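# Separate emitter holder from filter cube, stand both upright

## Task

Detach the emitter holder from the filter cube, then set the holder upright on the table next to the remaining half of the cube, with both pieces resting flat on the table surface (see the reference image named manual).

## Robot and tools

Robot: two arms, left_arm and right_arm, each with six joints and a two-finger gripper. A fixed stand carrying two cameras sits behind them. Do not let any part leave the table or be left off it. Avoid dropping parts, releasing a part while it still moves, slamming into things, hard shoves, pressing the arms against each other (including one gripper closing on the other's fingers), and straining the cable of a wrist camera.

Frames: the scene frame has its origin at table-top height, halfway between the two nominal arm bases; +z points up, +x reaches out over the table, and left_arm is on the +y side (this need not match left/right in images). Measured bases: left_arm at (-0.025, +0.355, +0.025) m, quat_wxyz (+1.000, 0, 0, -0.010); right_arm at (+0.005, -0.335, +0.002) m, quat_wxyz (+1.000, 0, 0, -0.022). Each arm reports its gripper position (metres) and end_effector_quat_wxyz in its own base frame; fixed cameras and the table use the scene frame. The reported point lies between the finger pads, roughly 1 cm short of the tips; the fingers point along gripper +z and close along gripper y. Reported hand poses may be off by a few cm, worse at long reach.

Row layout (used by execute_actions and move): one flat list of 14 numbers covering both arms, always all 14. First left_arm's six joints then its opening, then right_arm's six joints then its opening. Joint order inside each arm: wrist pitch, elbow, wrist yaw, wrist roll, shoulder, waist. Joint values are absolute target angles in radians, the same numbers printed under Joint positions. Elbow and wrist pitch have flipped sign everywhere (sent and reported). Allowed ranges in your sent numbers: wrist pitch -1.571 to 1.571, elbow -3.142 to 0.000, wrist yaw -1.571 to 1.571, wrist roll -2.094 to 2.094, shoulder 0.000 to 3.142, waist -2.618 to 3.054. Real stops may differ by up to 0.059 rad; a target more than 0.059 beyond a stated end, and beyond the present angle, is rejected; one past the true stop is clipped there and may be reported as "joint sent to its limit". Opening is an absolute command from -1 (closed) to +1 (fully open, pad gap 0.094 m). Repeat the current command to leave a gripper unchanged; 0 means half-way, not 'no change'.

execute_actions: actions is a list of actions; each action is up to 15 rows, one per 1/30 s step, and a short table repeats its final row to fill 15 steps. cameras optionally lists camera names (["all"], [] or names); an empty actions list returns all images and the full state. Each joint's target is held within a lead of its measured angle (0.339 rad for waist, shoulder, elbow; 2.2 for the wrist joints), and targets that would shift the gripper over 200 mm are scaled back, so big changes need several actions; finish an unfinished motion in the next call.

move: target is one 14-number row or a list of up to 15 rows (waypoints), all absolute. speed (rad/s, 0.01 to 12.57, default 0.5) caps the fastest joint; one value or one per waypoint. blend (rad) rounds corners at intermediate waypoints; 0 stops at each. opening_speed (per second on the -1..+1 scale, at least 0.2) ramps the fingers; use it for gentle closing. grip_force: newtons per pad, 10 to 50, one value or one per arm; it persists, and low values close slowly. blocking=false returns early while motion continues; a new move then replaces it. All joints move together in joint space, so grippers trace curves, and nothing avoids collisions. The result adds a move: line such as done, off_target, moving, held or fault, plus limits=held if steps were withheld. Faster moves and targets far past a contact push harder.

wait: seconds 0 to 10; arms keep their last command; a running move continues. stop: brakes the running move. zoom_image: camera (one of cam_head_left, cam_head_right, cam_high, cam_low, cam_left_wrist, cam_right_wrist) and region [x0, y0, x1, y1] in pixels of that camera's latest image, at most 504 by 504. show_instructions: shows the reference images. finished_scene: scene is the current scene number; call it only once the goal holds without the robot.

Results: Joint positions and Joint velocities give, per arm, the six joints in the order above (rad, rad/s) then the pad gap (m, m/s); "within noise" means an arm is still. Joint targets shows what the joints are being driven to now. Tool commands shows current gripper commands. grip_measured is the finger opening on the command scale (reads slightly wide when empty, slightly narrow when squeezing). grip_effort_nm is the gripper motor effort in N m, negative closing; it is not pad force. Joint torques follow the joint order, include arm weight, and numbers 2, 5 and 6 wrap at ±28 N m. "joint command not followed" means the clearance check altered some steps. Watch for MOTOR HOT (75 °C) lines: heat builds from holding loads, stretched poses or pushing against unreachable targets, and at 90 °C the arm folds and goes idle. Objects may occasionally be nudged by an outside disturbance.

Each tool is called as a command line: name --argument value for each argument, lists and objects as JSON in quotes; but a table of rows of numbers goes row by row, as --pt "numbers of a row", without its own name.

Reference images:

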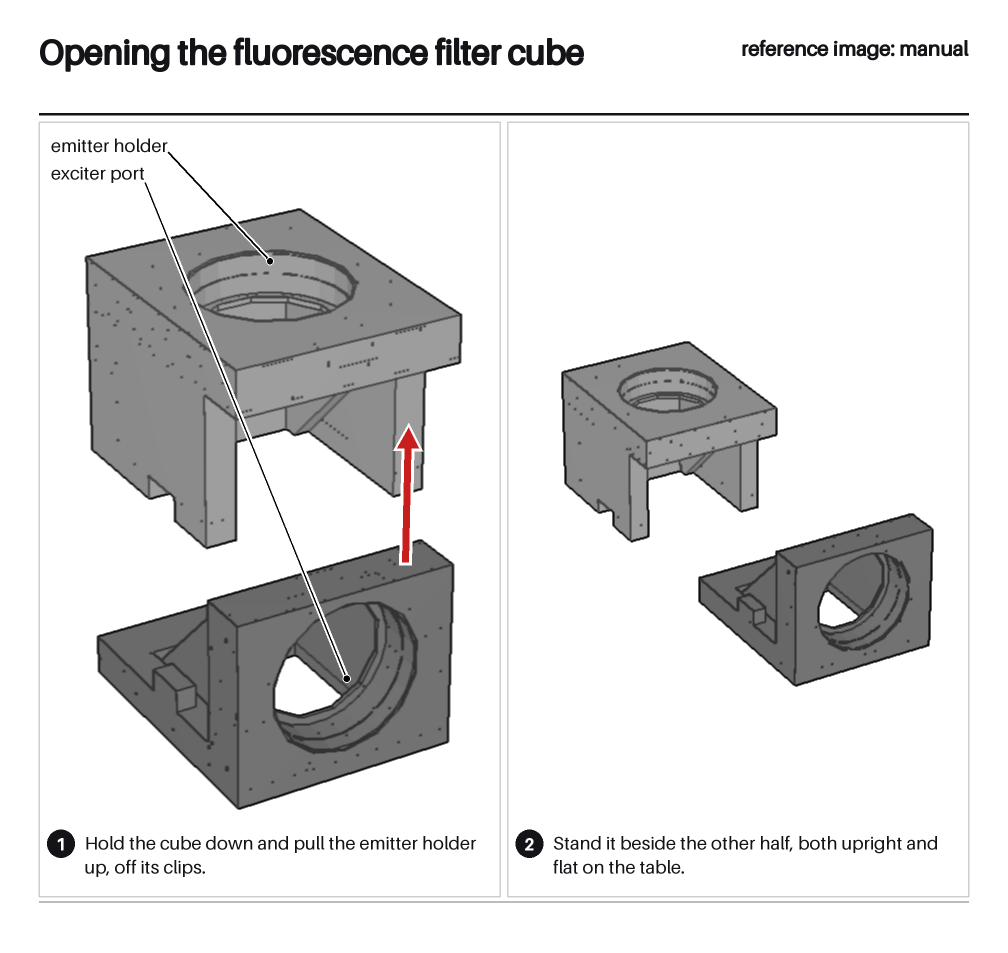

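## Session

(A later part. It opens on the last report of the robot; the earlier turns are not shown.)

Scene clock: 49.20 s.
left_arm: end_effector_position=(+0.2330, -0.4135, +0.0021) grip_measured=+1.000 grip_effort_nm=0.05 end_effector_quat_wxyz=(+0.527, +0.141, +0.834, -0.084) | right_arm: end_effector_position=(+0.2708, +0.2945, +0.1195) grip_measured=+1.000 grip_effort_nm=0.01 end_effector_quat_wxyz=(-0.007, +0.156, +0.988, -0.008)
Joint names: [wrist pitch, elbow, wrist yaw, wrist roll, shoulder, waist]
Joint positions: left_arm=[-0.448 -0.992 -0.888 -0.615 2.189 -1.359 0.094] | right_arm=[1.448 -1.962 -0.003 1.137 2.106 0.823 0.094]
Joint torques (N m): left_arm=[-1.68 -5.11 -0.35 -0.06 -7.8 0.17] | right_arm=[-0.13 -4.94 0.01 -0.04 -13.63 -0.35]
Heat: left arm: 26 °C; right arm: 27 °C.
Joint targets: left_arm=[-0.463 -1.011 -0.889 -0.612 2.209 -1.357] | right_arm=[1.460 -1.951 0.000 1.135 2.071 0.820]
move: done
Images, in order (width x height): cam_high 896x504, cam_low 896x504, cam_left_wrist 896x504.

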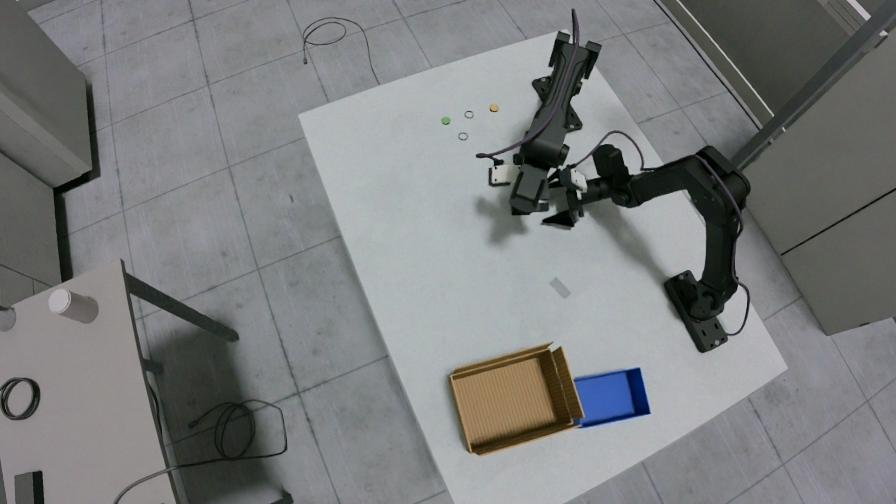

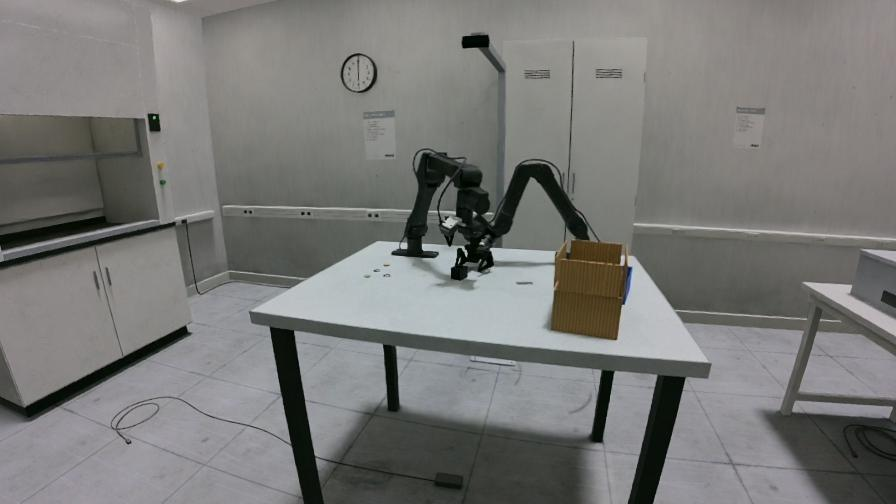

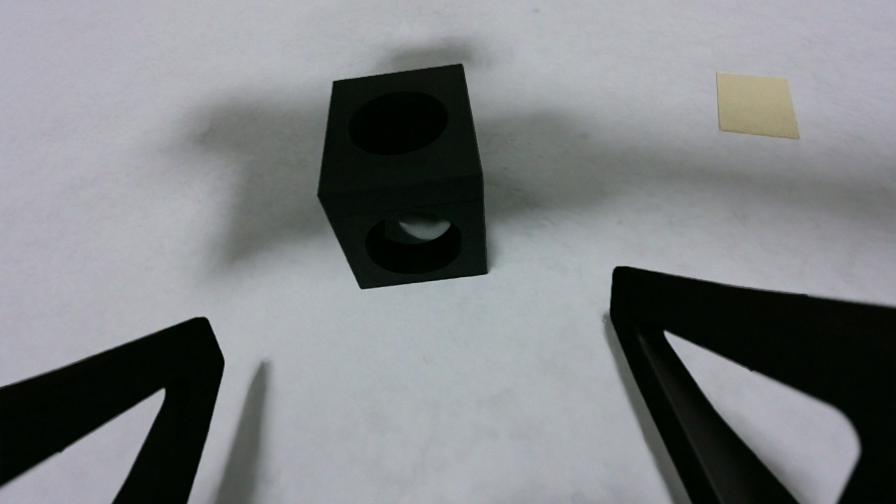

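move --target '[-0.5025, -1.0583, -0.8538, -0.5643, 2.2593, -1.3106, 1, 1.46, -1.951, 0, 1.135, 2.071, 0.82, 1]' --speed 0.2 --cameras '["cam_low","cam_left_wrist"]'

zoom_image --camera "cam_low" --region '[430, 230, 500, 290]'

Scene clock: 51.00 s.
left_arm: end_effector_position=(+0.2520, -0.4213, -0.0025) grip_measured=+1.000 grip_effort_nm=0.05 end_effector_quat_wxyz=(+0.528, +0.141, +0.833, -0.086) | right_arm: end_effector_position=(+0.2708, +0.2945, +0.1195) grip_measured=+1.000 grip_effort_nm=0.01 end_effector_quat_wxyz=(-0.007, +0.156, +0.988, -0.008)
Joint names: [wrist pitch, elbow, wrist yaw, wrist roll, shoulder, waist]
Joint positions: left_arm=[-0.487 -1.038 -0.854 -0.567 2.235 -1.315 0.094] | right_arm=[1.448 -1.962 -0.003 1.137 2.106 0.823 0.094]
Joint torques (N m): left_arm=[-1.7 -5.27 -0.29 0 -7.77 0.38] | right_arm=[-0.12 -4.85 0.04 -0.04 -13.67 -0.38]
Heat: left arm: 26 °C; right arm: 27 °C.
Joint targets: left_arm=[-0.502 -1.058 -0.854 -0.564 2.259 -1.311] | right_arm=[1.460 -1.951 0.000 1.135 2.071 0.820]
move: done
Images, in order (width x height): cam_low 896x504, cam_left_wrist 896x504.

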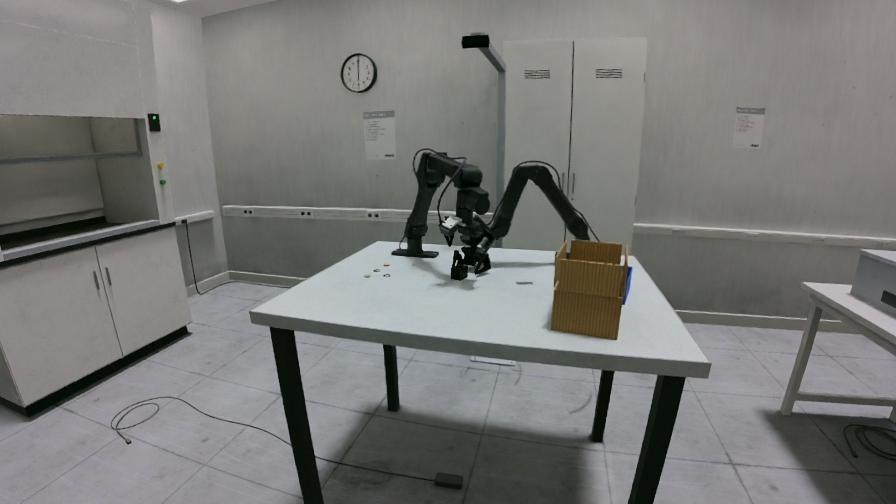

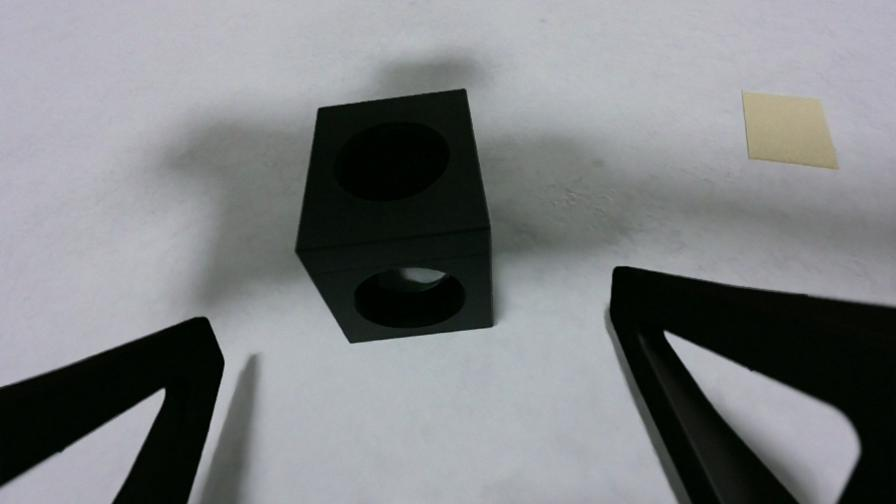

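Scaled by 7.200 from the camera's 896x504 image, which has a finer 1280x720 frame.

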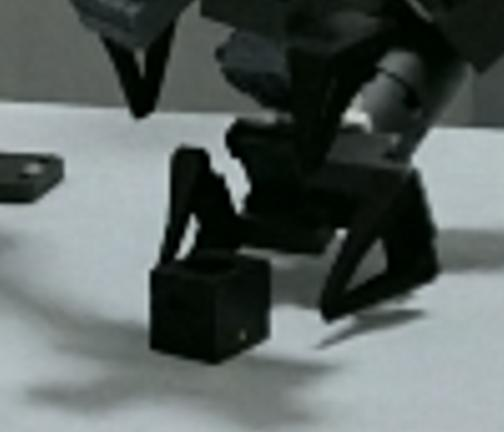

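move --pt "-0.514 -1.0653 -0.8488 -0.558 2.273 -1.304 1 1.46 -1.951 0 1.135 2.071 0.82 1" --pt "-0.514 -1.0653 -0.8488 -0.558 2.273 -1.304 -0.2 1.46 -1.951 0 1.135 2.071 0.82 1" --speed 0.2 --opening_speed 0.6 --cameras '["cam_low","cam_left_wrist","cam_right_wrist"]'

zoom_image --camera "cam_right_wrist" --region '[270, 80, 520, 300]'

Scene clock: 54.97 s.
left_arm: end_effector_position=(+0.2540, -0.4231, -0.0050) grip_measured=-0.198 grip_effort_nm=-0.03 end_effector_quat_wxyz=(+0.528, +0.142, +0.833, -0.087) | right_arm: end_effector_position=(+0.2708, +0.2945, +0.1195) grip_measured=+1.000 grip_effort_nm=0.01 end_effector_quat_wxyz=(-0.007, +0.156, +0.988, -0.008)
Joint names: [wrist pitch, elbow, wrist yaw, wrist roll, shoulder, waist]
Joint positions: left_arm=[-0.5 -1.046 -0.848 -0.561 2.248 -1.31 0.038] | right_arm=[1.448 -1.962 -0.003 1.137 2.106 0.823 0.094]
Joint torques (N m): left_arm=[-1.75 -5.26 -0.31 -0.01 -7.87 0.54] | right_arm=[-0.1 -4.85 0.04 -0.03 -13.71 -0.32]
Heat: left arm: 27 °C; right arm: 27 °C.
Joint targets: left_arm=[-0.514 -1.065 -0.849 -0.558 2.273 -1.304] | right_arm=[1.460 -1.951 0.000 1.135 2.071 0.820]
move: done
Images, in order (width x height): cam_low 896x504, cam_left_wrist 896x504, cam_right_wrist 896x504.

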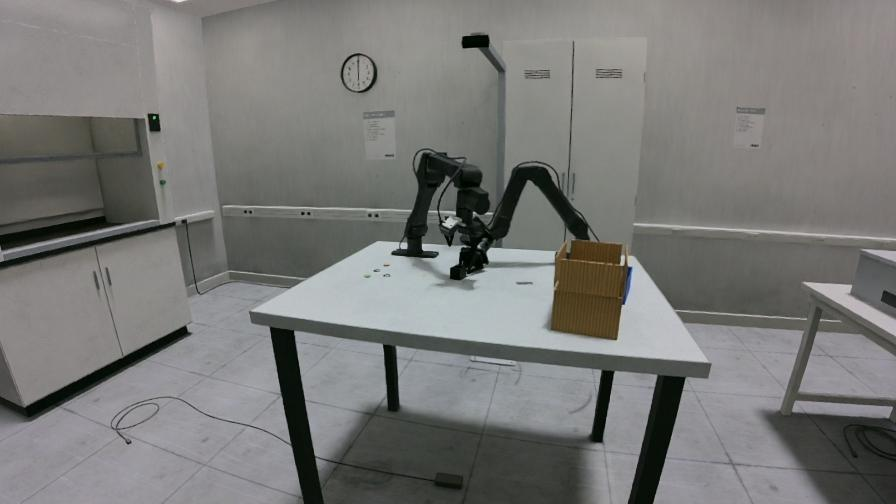

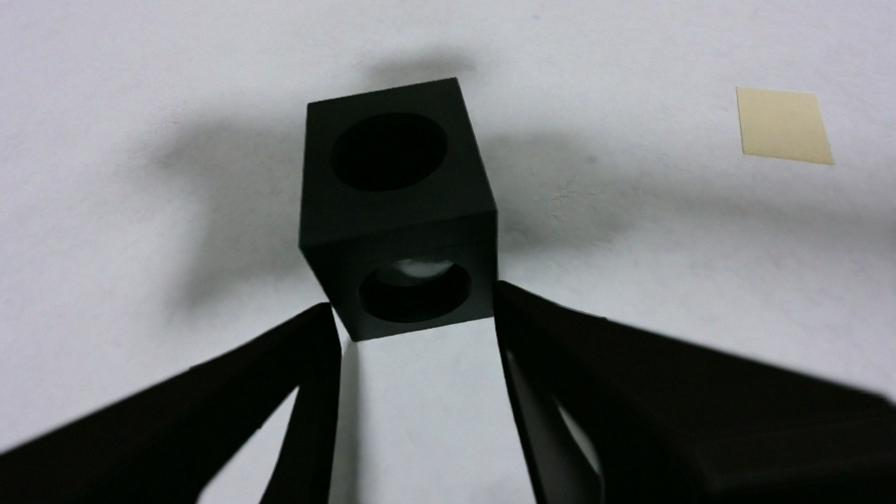

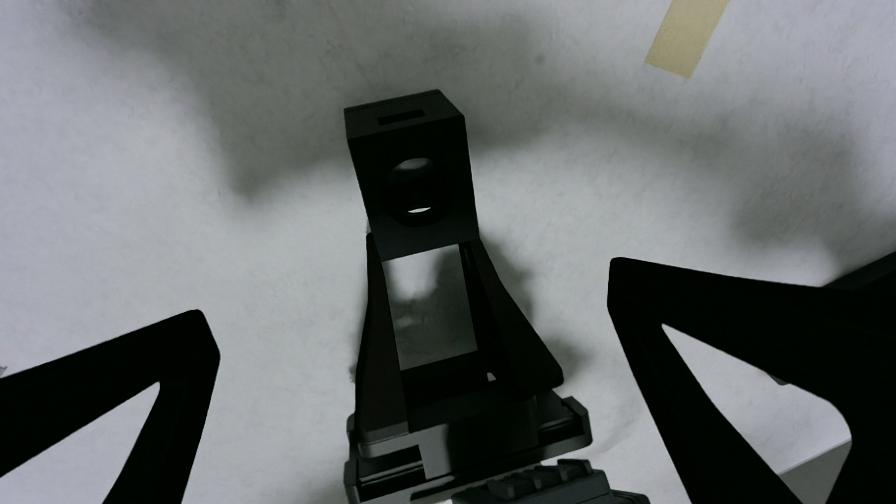

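Scaled by 2.016 from the camera's 896x504 image, which has a finer 1280x720 frame.

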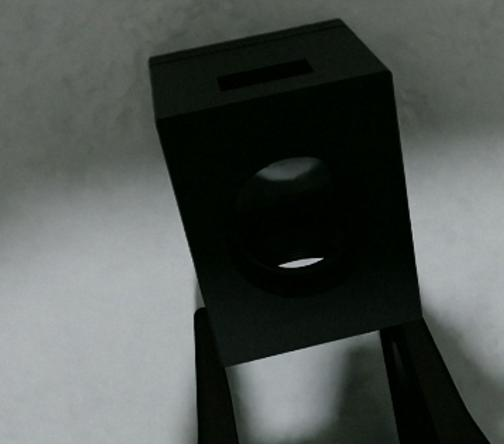

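move --target '[-0.514, -1.0653, -0.8488, -0.558, 2.273, -1.304, -0.32, 1.46, -1.951, 0, 1.1, 2.071, 0.82, 1]' --opening_speed 0.3 --cameras '["cam_low","cam_left_wrist","cam_right_wrist"]'

zoom_image --camera "cam_left_wrist" --region '[270, 60, 530, 360]'

zoom_image --camera "cam_right_wrist" --region '[270, 80, 520, 300]'

Scene clock: 56.57 s.
left_arm: end_effector_position=(+0.2540, -0.4231, -0.0050) grip_measured=-0.318 grip_effort_nm=-0.03 end_effector_quat_wxyz=(+0.528, +0.142, +0.833, -0.087) | right_arm: end_effector_position=(+0.2708, +0.2945, +0.1195) grip_measured=+1.000 grip_effort_nm=0.01 end_effector_quat_wxyz=(-0.007, +0.139, +0.990, -0.008)
Joint names: [wrist pitch, elbow, wrist yaw, wrist roll, shoulder, waist]
Joint positions: left_arm=[-0.5 -1.046 -0.848 -0.56 2.248 -1.31 0.032] | right_arm=[1.448 -1.962 -0.003 1.102 2.106 0.823 0.094]
Joint torques (N m): left_arm=[-1.73 -5.29 -0.31 0 -7.8 0.5] | right_arm=[-0.12 -4.85 0.03 -0.03 -13.64 -0.38]
Heat: left arm: 27 °C; right arm: 27 °C.
Joint targets: left_arm=[-0.514 -1.065 -0.849 -0.558 2.273 -1.304] | right_arm=[1.460 -1.951 0.000 1.100 2.071 0.820]
move: done
Images, in order (width x height): cam_low 896x504, cam_left_wrist 896x504, cam_right_wrist 896x504.

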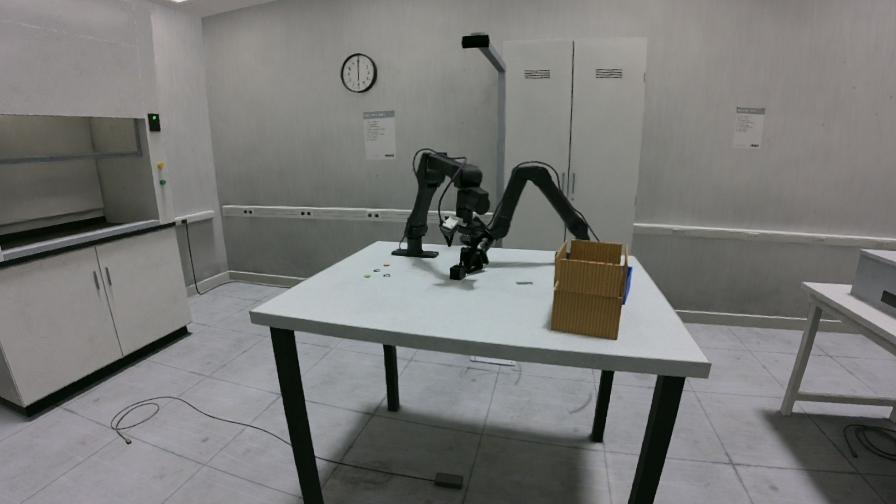

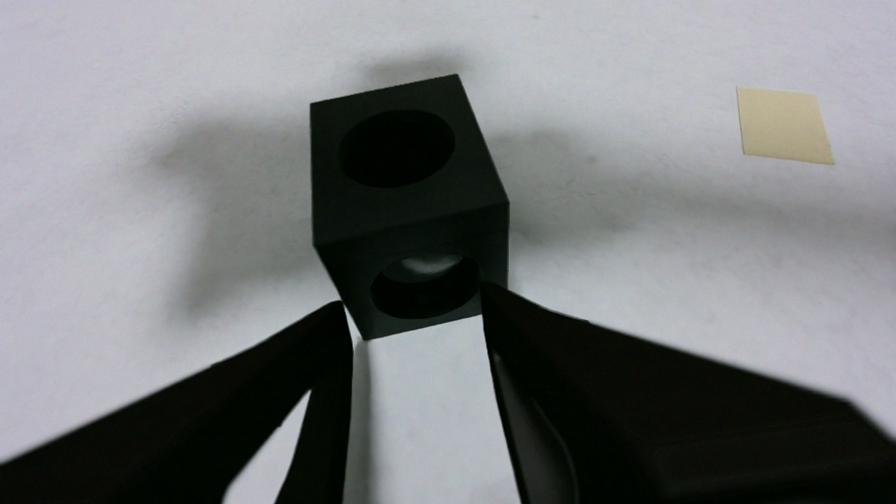

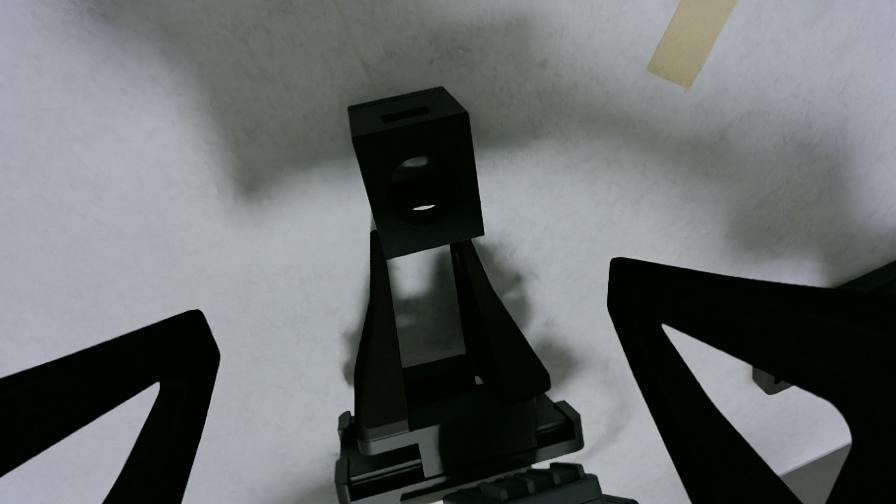

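Scaled by 1.680 from the camera's 896x504 image, which has a finer 1280x720 frame.

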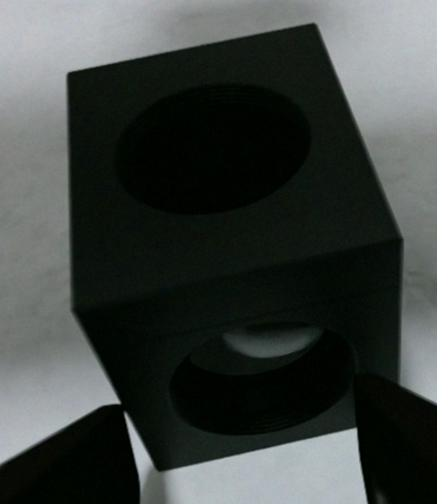

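Scaled by 2.016 from the camera's 896x504 image, which has a finer 1280x720 frame.

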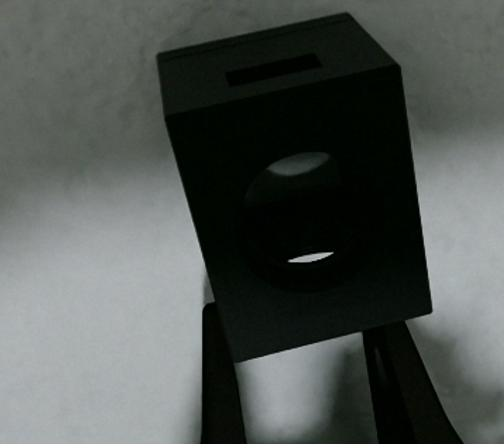

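move --target '[-0.514, -1.0653, -0.8488, -0.558, 2.273, -1.304, 1, 1.46, -1.951, 0, 1.07, 2.071, 0.82, 1]' --cameras '["cam_left_wrist","cam_right_wrist"]'

zoom_image --camera "cam_left_wrist" --region '[200, 60, 640, 400]'

Scene clock: 57.77 s.
left_arm: end_effector_position=(+0.2540, -0.4232, -0.0050) grip_measured=+0.998 grip_effort_nm=0.13 end_effector_quat_wxyz=(+0.528, +0.142, +0.833, -0.087) | right_arm: end_effector_position=(+0.2708, +0.2945, +0.1195) grip_measured=+1.000 grip_effort_nm=0.01 end_effector_quat_wxyz=(-0.008, +0.124, +0.992, -0.008)
Joint names: [wrist pitch, elbow, wrist yaw, wrist roll, shoulder, waist]
Joint positions: left_arm=[-0.5 -1.046 -0.848 -0.56 2.248 -1.31 0.094] | right_arm=[1.448 -1.962 -0.003 1.072 2.106 0.823 0.094]
Joint torques (N m): left_arm=[-1.73 -5.27 -0.31 -0.02 -7.83 0.58] | right_arm=[-0.12 -4.85 0.03 -0.03 -13.68 -0.32]
Heat: left arm: 27 °C; right arm: 27 °C.
Joint targets: left_arm=[-0.514 -1.065 -0.849 -0.558 2.273 -1.304] | right_arm=[1.460 -1.951 0.000 1.070 2.071 0.820]
move: done
Images, in order (width x height): cam_left_wrist 896x504, cam_right_wrist 896x504.

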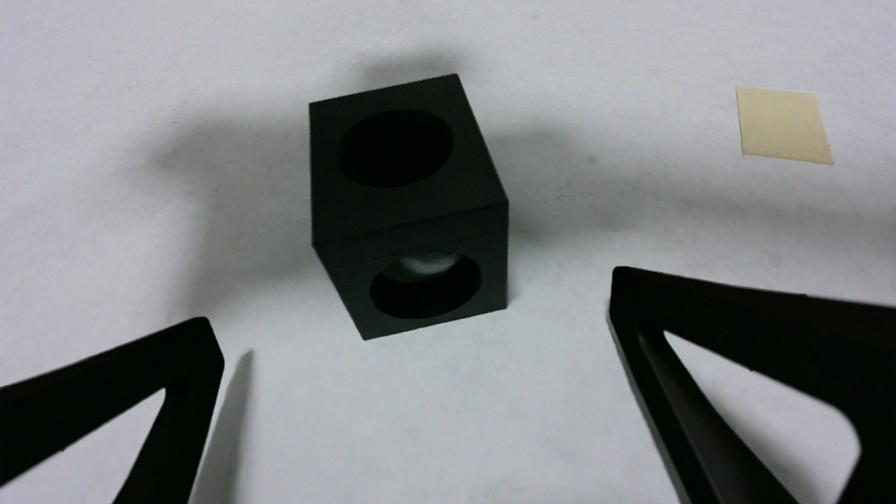

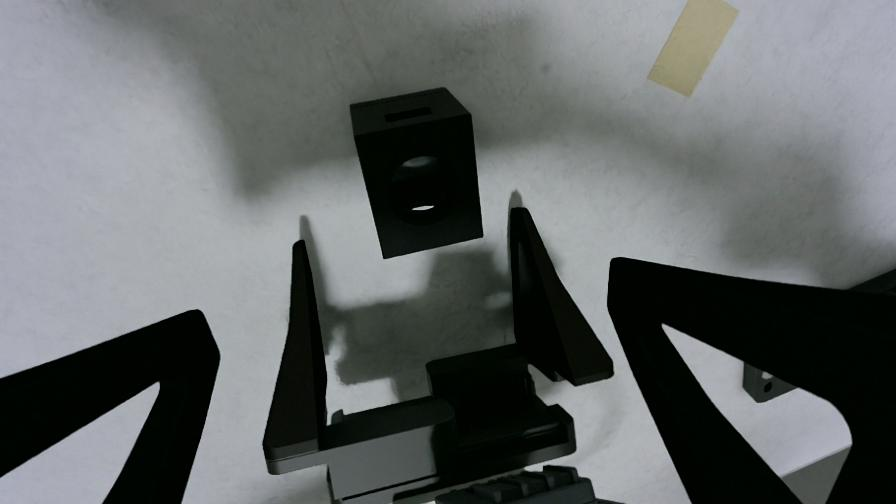

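Scaled by 1.145 from the camera's 896x504 image, which has a finer 1280x720 frame.

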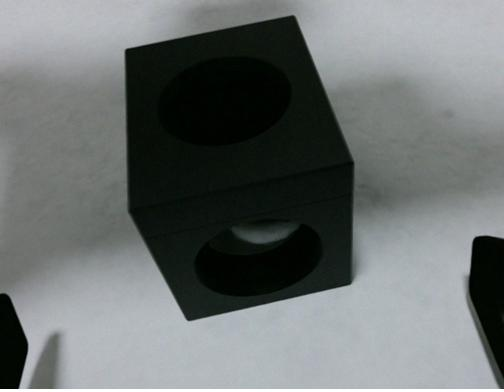

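move --target '[-0.380, -1.1889, -0.9118, -0.6464, 2.3309, -1.3108, 1, 1.46, -1.951, 0, 1.07, 2.071, 0.82, 1]' --speed 0.2 --cameras '["cam_left_wrist","cam_right_wrist"]'

zoom_image --camera "cam_right_wrist" --region '[270, 80, 520, 300]'

Scene clock: 60.63 s.
left_arm: end_effector_position=(+0.2634, -0.4364, -0.0051) grip_measured=+0.998 grip_effort_nm=0.14 end_effector_quat_wxyz=(+0.533, +0.108, +0.836, -0.077) | right_arm: end_effector_position=(+0.2708, +0.2945, +0.1195) grip_measured=+1.000 grip_effort_nm=0.01 end_effector_quat_wxyz=(-0.008, +0.124, +0.992, -0.008)
Joint names: [wrist pitch, elbow, wrist yaw, wrist roll, shoulder, waist]
Joint positions: left_arm=[-0.395 -1.169 -0.897 -0.635 2.304 -1.31 0.094] | right_arm=[1.448 -1.962 -0.003 1.072 2.106 0.823 0.094]
Joint torques (N m): left_arm=[-1.36 -5.48 -0.46 -0.18 -8.34 -0.01] | right_arm=[-0.11 -4.9 0.03 -0.04 -13.65 -0.34]
Heat: left arm: 27 °C; right arm: 28 °C.
Joint targets: left_arm=[-0.380 -1.189 -0.912 -0.646 2.331 -1.311] | right_arm=[1.460 -1.951 0.000 1.070 2.071 0.820]
move: done
Images, in order (width x height): cam_left_wrist 896x504, cam_right_wrist 896x504.

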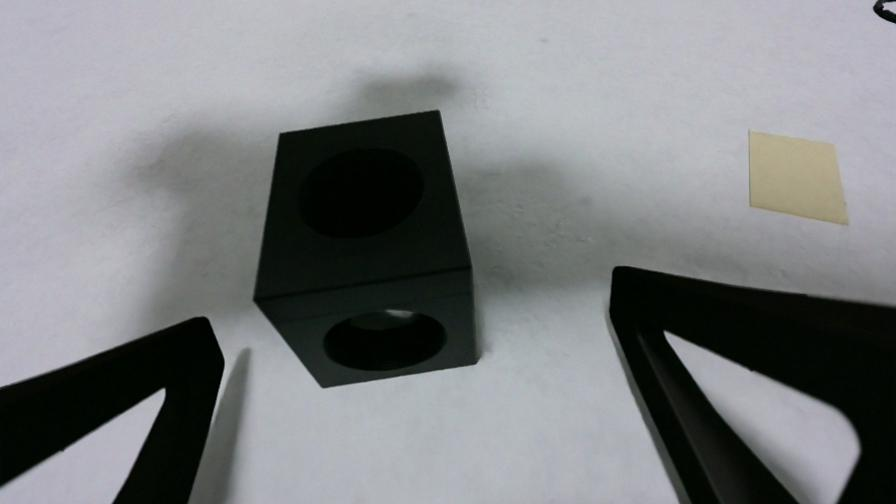

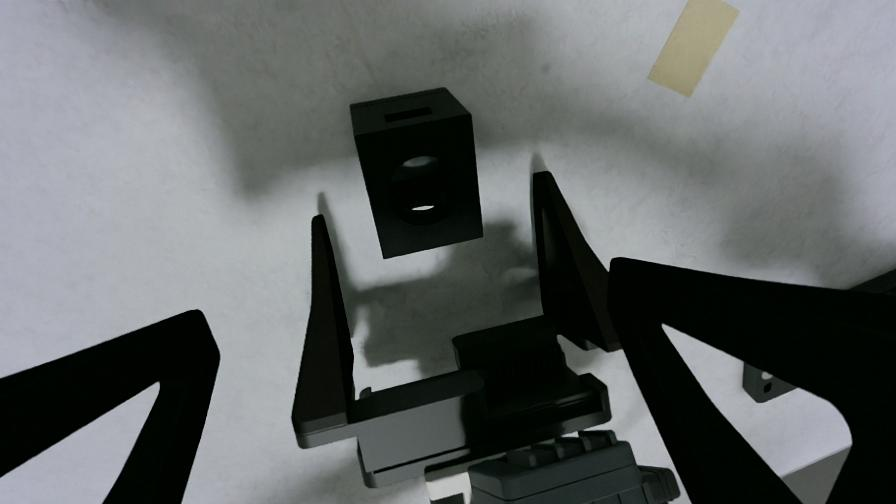

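Scaled by 2.016 from the camera's 896x504 image, which has a finer 1280x720 frame.

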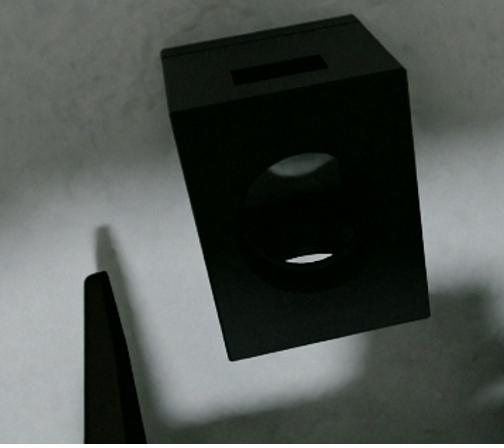

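move --target '[-0.3875, -1.1755, -0.9217, -0.662, 2.3373, -1.3148, 1, 1.46, -1.951, 0, 1.07, 2.071, 0.82, 1]' --speed 0.2 --cameras '["cam_left_wrist","cam_right_wrist"]'

Scene clock: 62.57 s.
left_arm: end_effector_position=(+0.2639, -0.4342, -0.0078) grip_measured=+0.998 grip_effort_nm=0.14 end_effector_quat_wxyz=(+0.534, +0.101, +0.836, -0.075) | right_arm: end_effector_position=(+0.2708, +0.2945, +0.1195) grip_measured=+1.000 grip_effort_nm=0.01 end_effector_quat_wxyz=(-0.008, +0.124, +0.992, -0.008)
Joint names: [wrist pitch, elbow, wrist yaw, wrist roll, shoulder, waist]
Joint positions: left_arm=[-0.395 -1.169 -0.907 -0.65 2.311 -1.31 0.094] | right_arm=[1.448 -1.962 -0.003 1.072 2.106 0.823 0.094]
Joint torques (N m): left_arm=[-1.46 -4.36 -0.51 -0.15 -8.4 -0.36] | right_arm=[-0.12 -4.92 0.04 -0.04 -13.68 -0.35]
Heat: left arm: 27 °C; right arm: 28 °C.
Joint targets: left_arm=[-0.388 -1.175 -0.922 -0.662 2.337 -1.315] | right_arm=[1.460 -1.951 0.000 1.070 2.071 0.820]
move: done
Images, in order (width x height): cam_left_wrist 896x504, cam_right_wrist 896x504.

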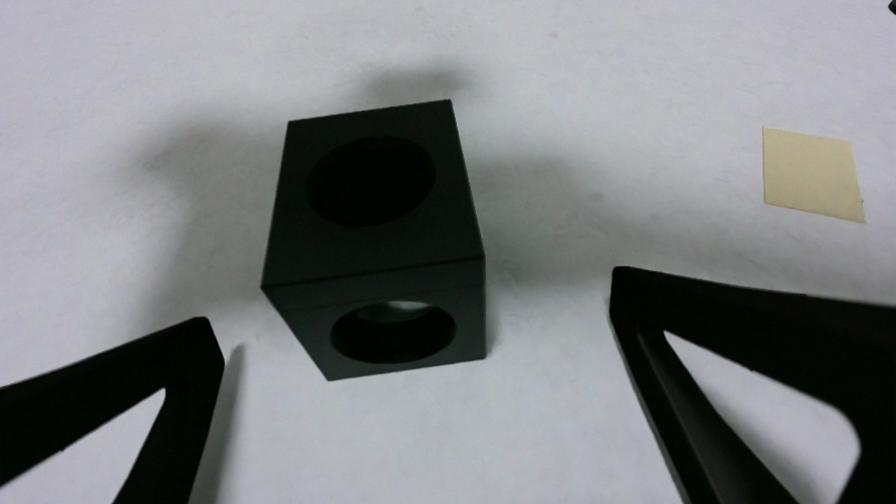

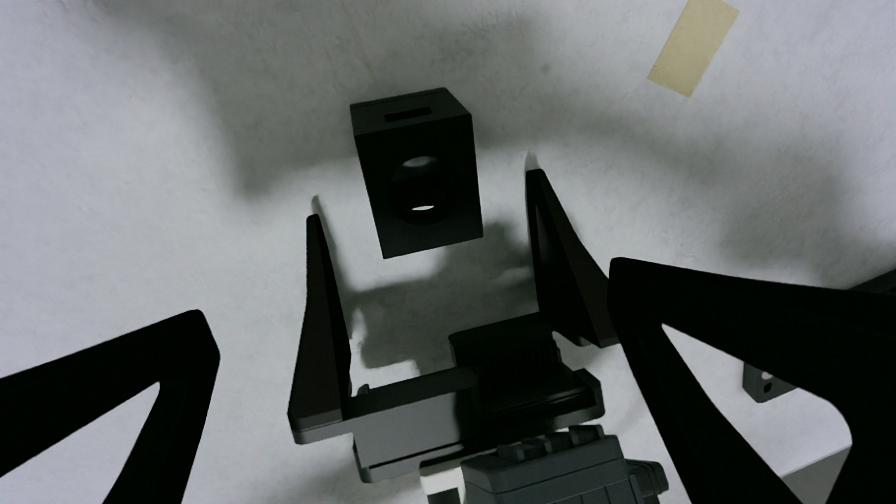

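move --pt "-0.3882 -1.1596 -0.9273 -0.6708 2.3292 -1.3223 1 1.46 -1.951 0 1.07 2.071 0.82 1" --pt "-0.3882 -1.1596 -0.9273 -0.6708 2.3292 -1.3223 -0.1 1.46 -1.951 0 1.07 2.071 0.82 1" --speed 0.2 --opening_speed 0.6 --cameras '["cam_left_wrist","cam_right_wrist"]'

Scene clock: 66.27 s.
left_arm: end_effector_position=(+0.2625, -0.4344, -0.0071) grip_measured=-0.098 grip_effort_nm=-0.03 end_effector_quat_wxyz=(+0.535, +0.097, +0.836, -0.077) | right_arm: end_effector_position=(+0.2708, +0.2945, +0.1195) grip_measured=+1.000 grip_effort_nm=0.01 end_effector_quat_wxyz=(-0.008, +0.124, +0.992, -0.008)
Joint names: [wrist pitch, elbow, wrist yaw, wrist roll, shoulder, waist]
Joint positions: left_arm=[-0.395 -1.169 -0.914 -0.66 2.311 -1.315 0.042] | right_arm=[1.448 -1.962 -0.003 1.072 2.106 0.823 0.094]
Joint torques (N m): left_arm=[-1.45 -3.14 -0.45 -0.14 -8.96 -0.61] | right_arm=[-0.12 -4.89 0.03 -0.05 -13.71 -0.31]
Heat: left arm: 26 °C; right arm: 28 °C.
Joint targets: left_arm=[-0.388 -1.160 -0.927 -0.671 2.329 -1.322] | right_arm=[1.460 -1.951 0.000 1.070 2.071 0.820]
move: done
Images, in order (width x height): cam_left_wrist 896x504, cam_right_wrist 896x504.

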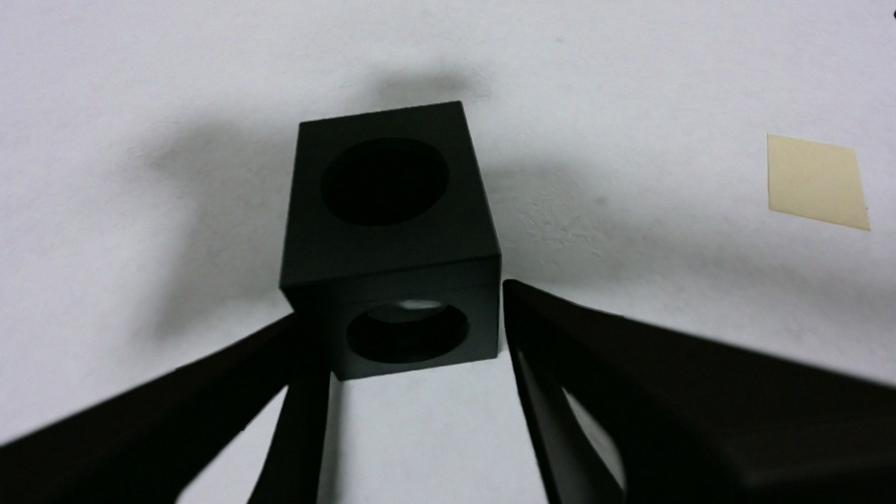

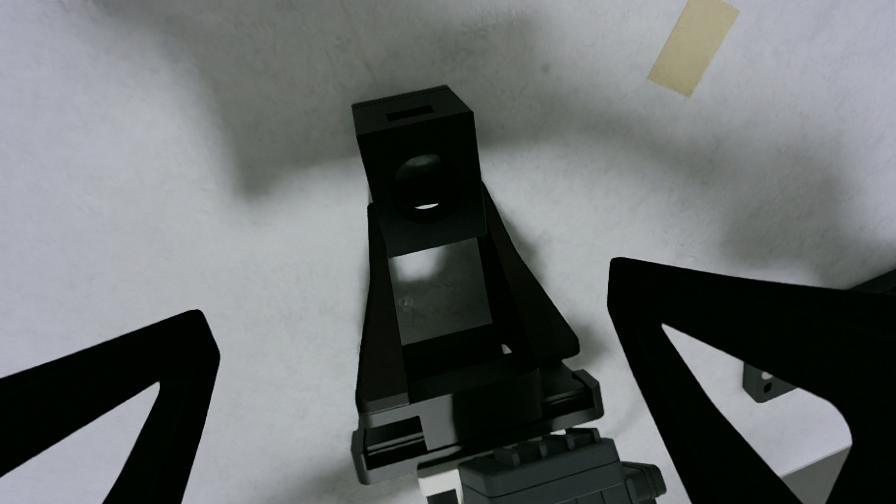

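move --target '[-0.3882, -1.1596, -0.9273, -0.6708, 2.3292, -1.3223, -0.3, 1.46, -1.951, 0, 1.07, 2.071, 0.82, 1]' --opening_speed 0.3 --cameras '["cam_left_wrist","cam_right_wrist"]'

zoom_image --camera "cam_right_wrist" --region '[270, 80, 520, 300]'

zoom_image --camera "cam_left_wrist" --region '[250, 80, 570, 400]'

Scene clock: 67.50 s.
left_arm: end_effector_position=(+0.2626, -0.4344, -0.0071) grip_measured=-0.189 grip_effort_nm=-0.97 end_effector_quat_wxyz=(+0.535, +0.096, +0.836, -0.077) | right_arm: end_effector_position=(+0.2708, +0.2945, +0.1195) grip_measured=+1.000 grip_effort_nm=0.01 end_effector_quat_wxyz=(-0.008, +0.124, +0.992, -0.008)
Joint names: [wrist pitch, elbow, wrist yaw, wrist roll, shoulder, waist]
Joint positions: left_arm=[-0.395 -1.169 -0.914 -0.662 2.311 -1.315 0.038] | right_arm=[1.448 -1.962 -0.003 1.072 2.106 0.823 0.094]
Joint torques (N m): left_arm=[-1.46 -3.14 -0.47 -0.14 -8.96 -0.59] | right_arm=[-0.13 -4.89 0.02 -0.03 -13.71 -0.39]
Heat: left arm: 26 °C; right arm: 28 °C.
Joint targets: left_arm=[-0.388 -1.160 -0.927 -0.671 2.329 -1.322] | right_arm=[1.460 -1.951 0.000 1.070 2.071 0.820]
move: done
Images, in order (width x height): cam_left_wrist 896x504, cam_right_wrist 896x504.

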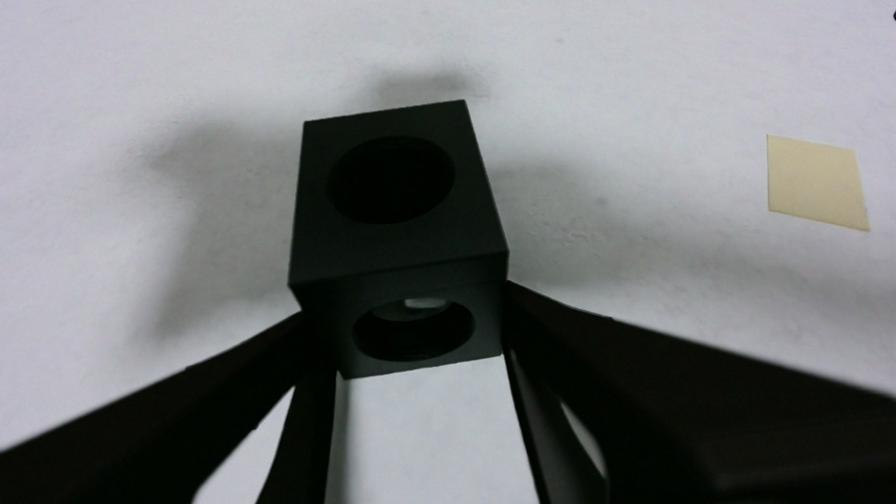

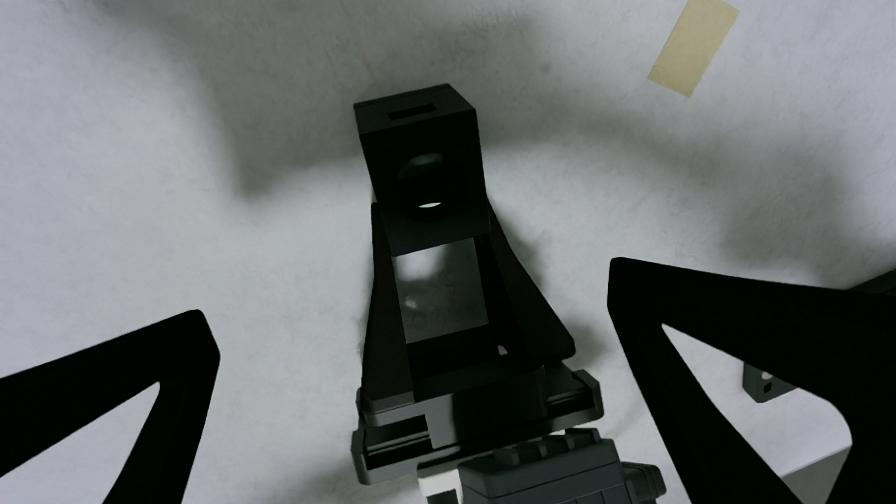

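Scaled by 2.016 from the camera's 896x504 image, which has a finer 1280x720 frame.

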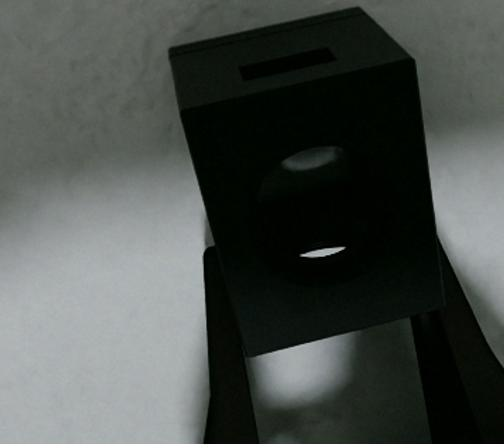

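Scaled by 1.575 from the camera's 896x504 image, which has a finer 1280x720 frame.

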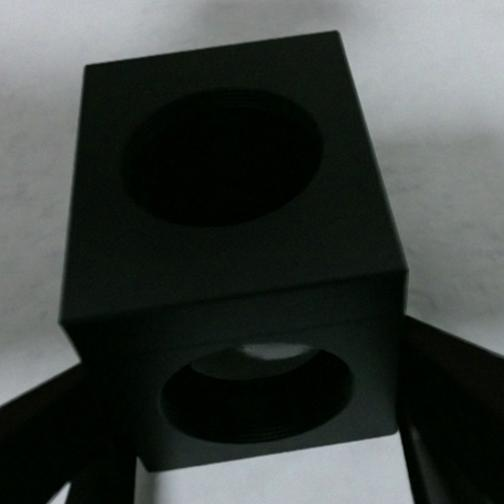

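move --target '[-0.388, -1.160, -0.927, -0.671, 2.329, -1.322, -0.3, 1.229, -1.7232, 0, 1.015, 2.0491, 0.80, 1]' --speed 0.35 --cameras '["cam_left_wrist","cam_right_wrist","cam_low"]'

zoom_image --camera "cam_low" --region '[430, 230, 500, 290]'

Scene clock: 71.23 s.
left_arm: end_effector_position=(+0.2626, -0.4344, -0.0071) grip_measured=-0.189 grip_effort_nm=-0.98 end_effector_quat_wxyz=(+0.535, +0.096, +0.836, -0.077) | right_arm: end_effector_position=(+0.2750, +0.2898, +0.0660) grip_measured=+1.000 grip_effort_nm=0.01 end_effector_quat_wxyz=(-0.005, +0.105, +0.994, -0.003)
Joint names: [wrist pitch, elbow, wrist yaw, wrist roll, shoulder, waist]
Joint positions: left_arm=[-0.395 -1.169 -0.914 -0.662 2.311 -1.315 0.038] | right_arm=[1.219 -1.732 -0.003 1.017 2.094 0.808 0.094]
Joint torques (N m): left_arm=[-1.45 -3.15 -0.44 -0.12 -9.01 -0.58] | right_arm=[-0.13 -5.04 0.03 -0.05 -14.52 -0.72]
Heat: left arm: 26 °C; right arm: 28 °C.
Joint targets: left_arm=[-0.388 -1.160 -0.927 -0.671 2.329 -1.322] | right_arm=[1.229 -1.723 0.000 1.015 2.049 0.800]
move: off_target (right_arm); right_arm: the shoulder is farthest, 0.045 rad from its target
Images, in order (width x height): cam_low 896x504, cam_left_wrist 896x504, cam_right_wrist 896x504.

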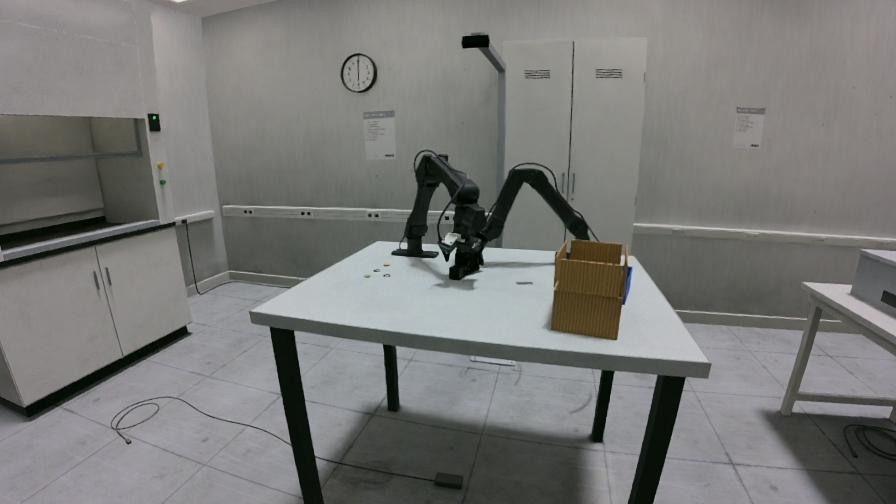

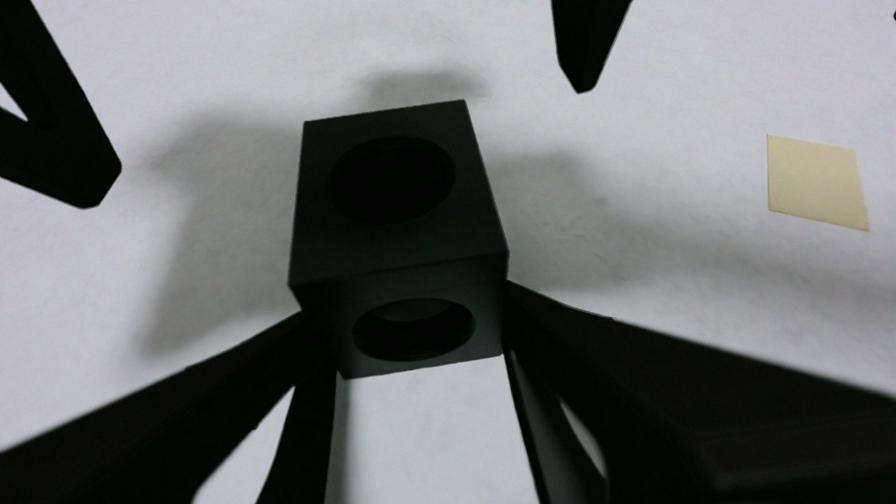

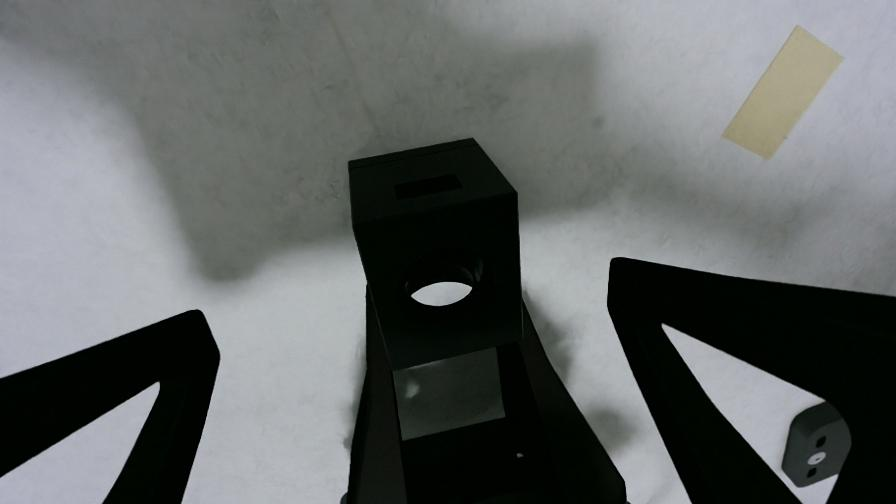

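Scaled by 7.200 from the camera's 896x504 image, which has a finer 1280x720 frame.

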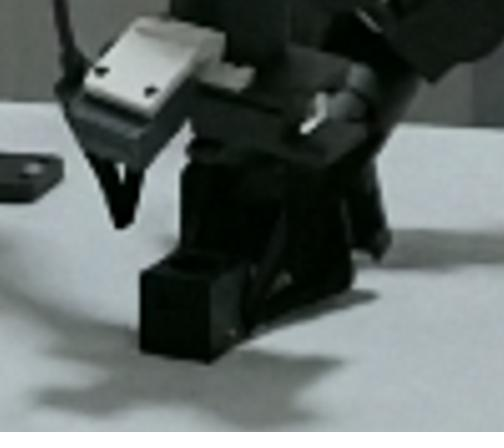

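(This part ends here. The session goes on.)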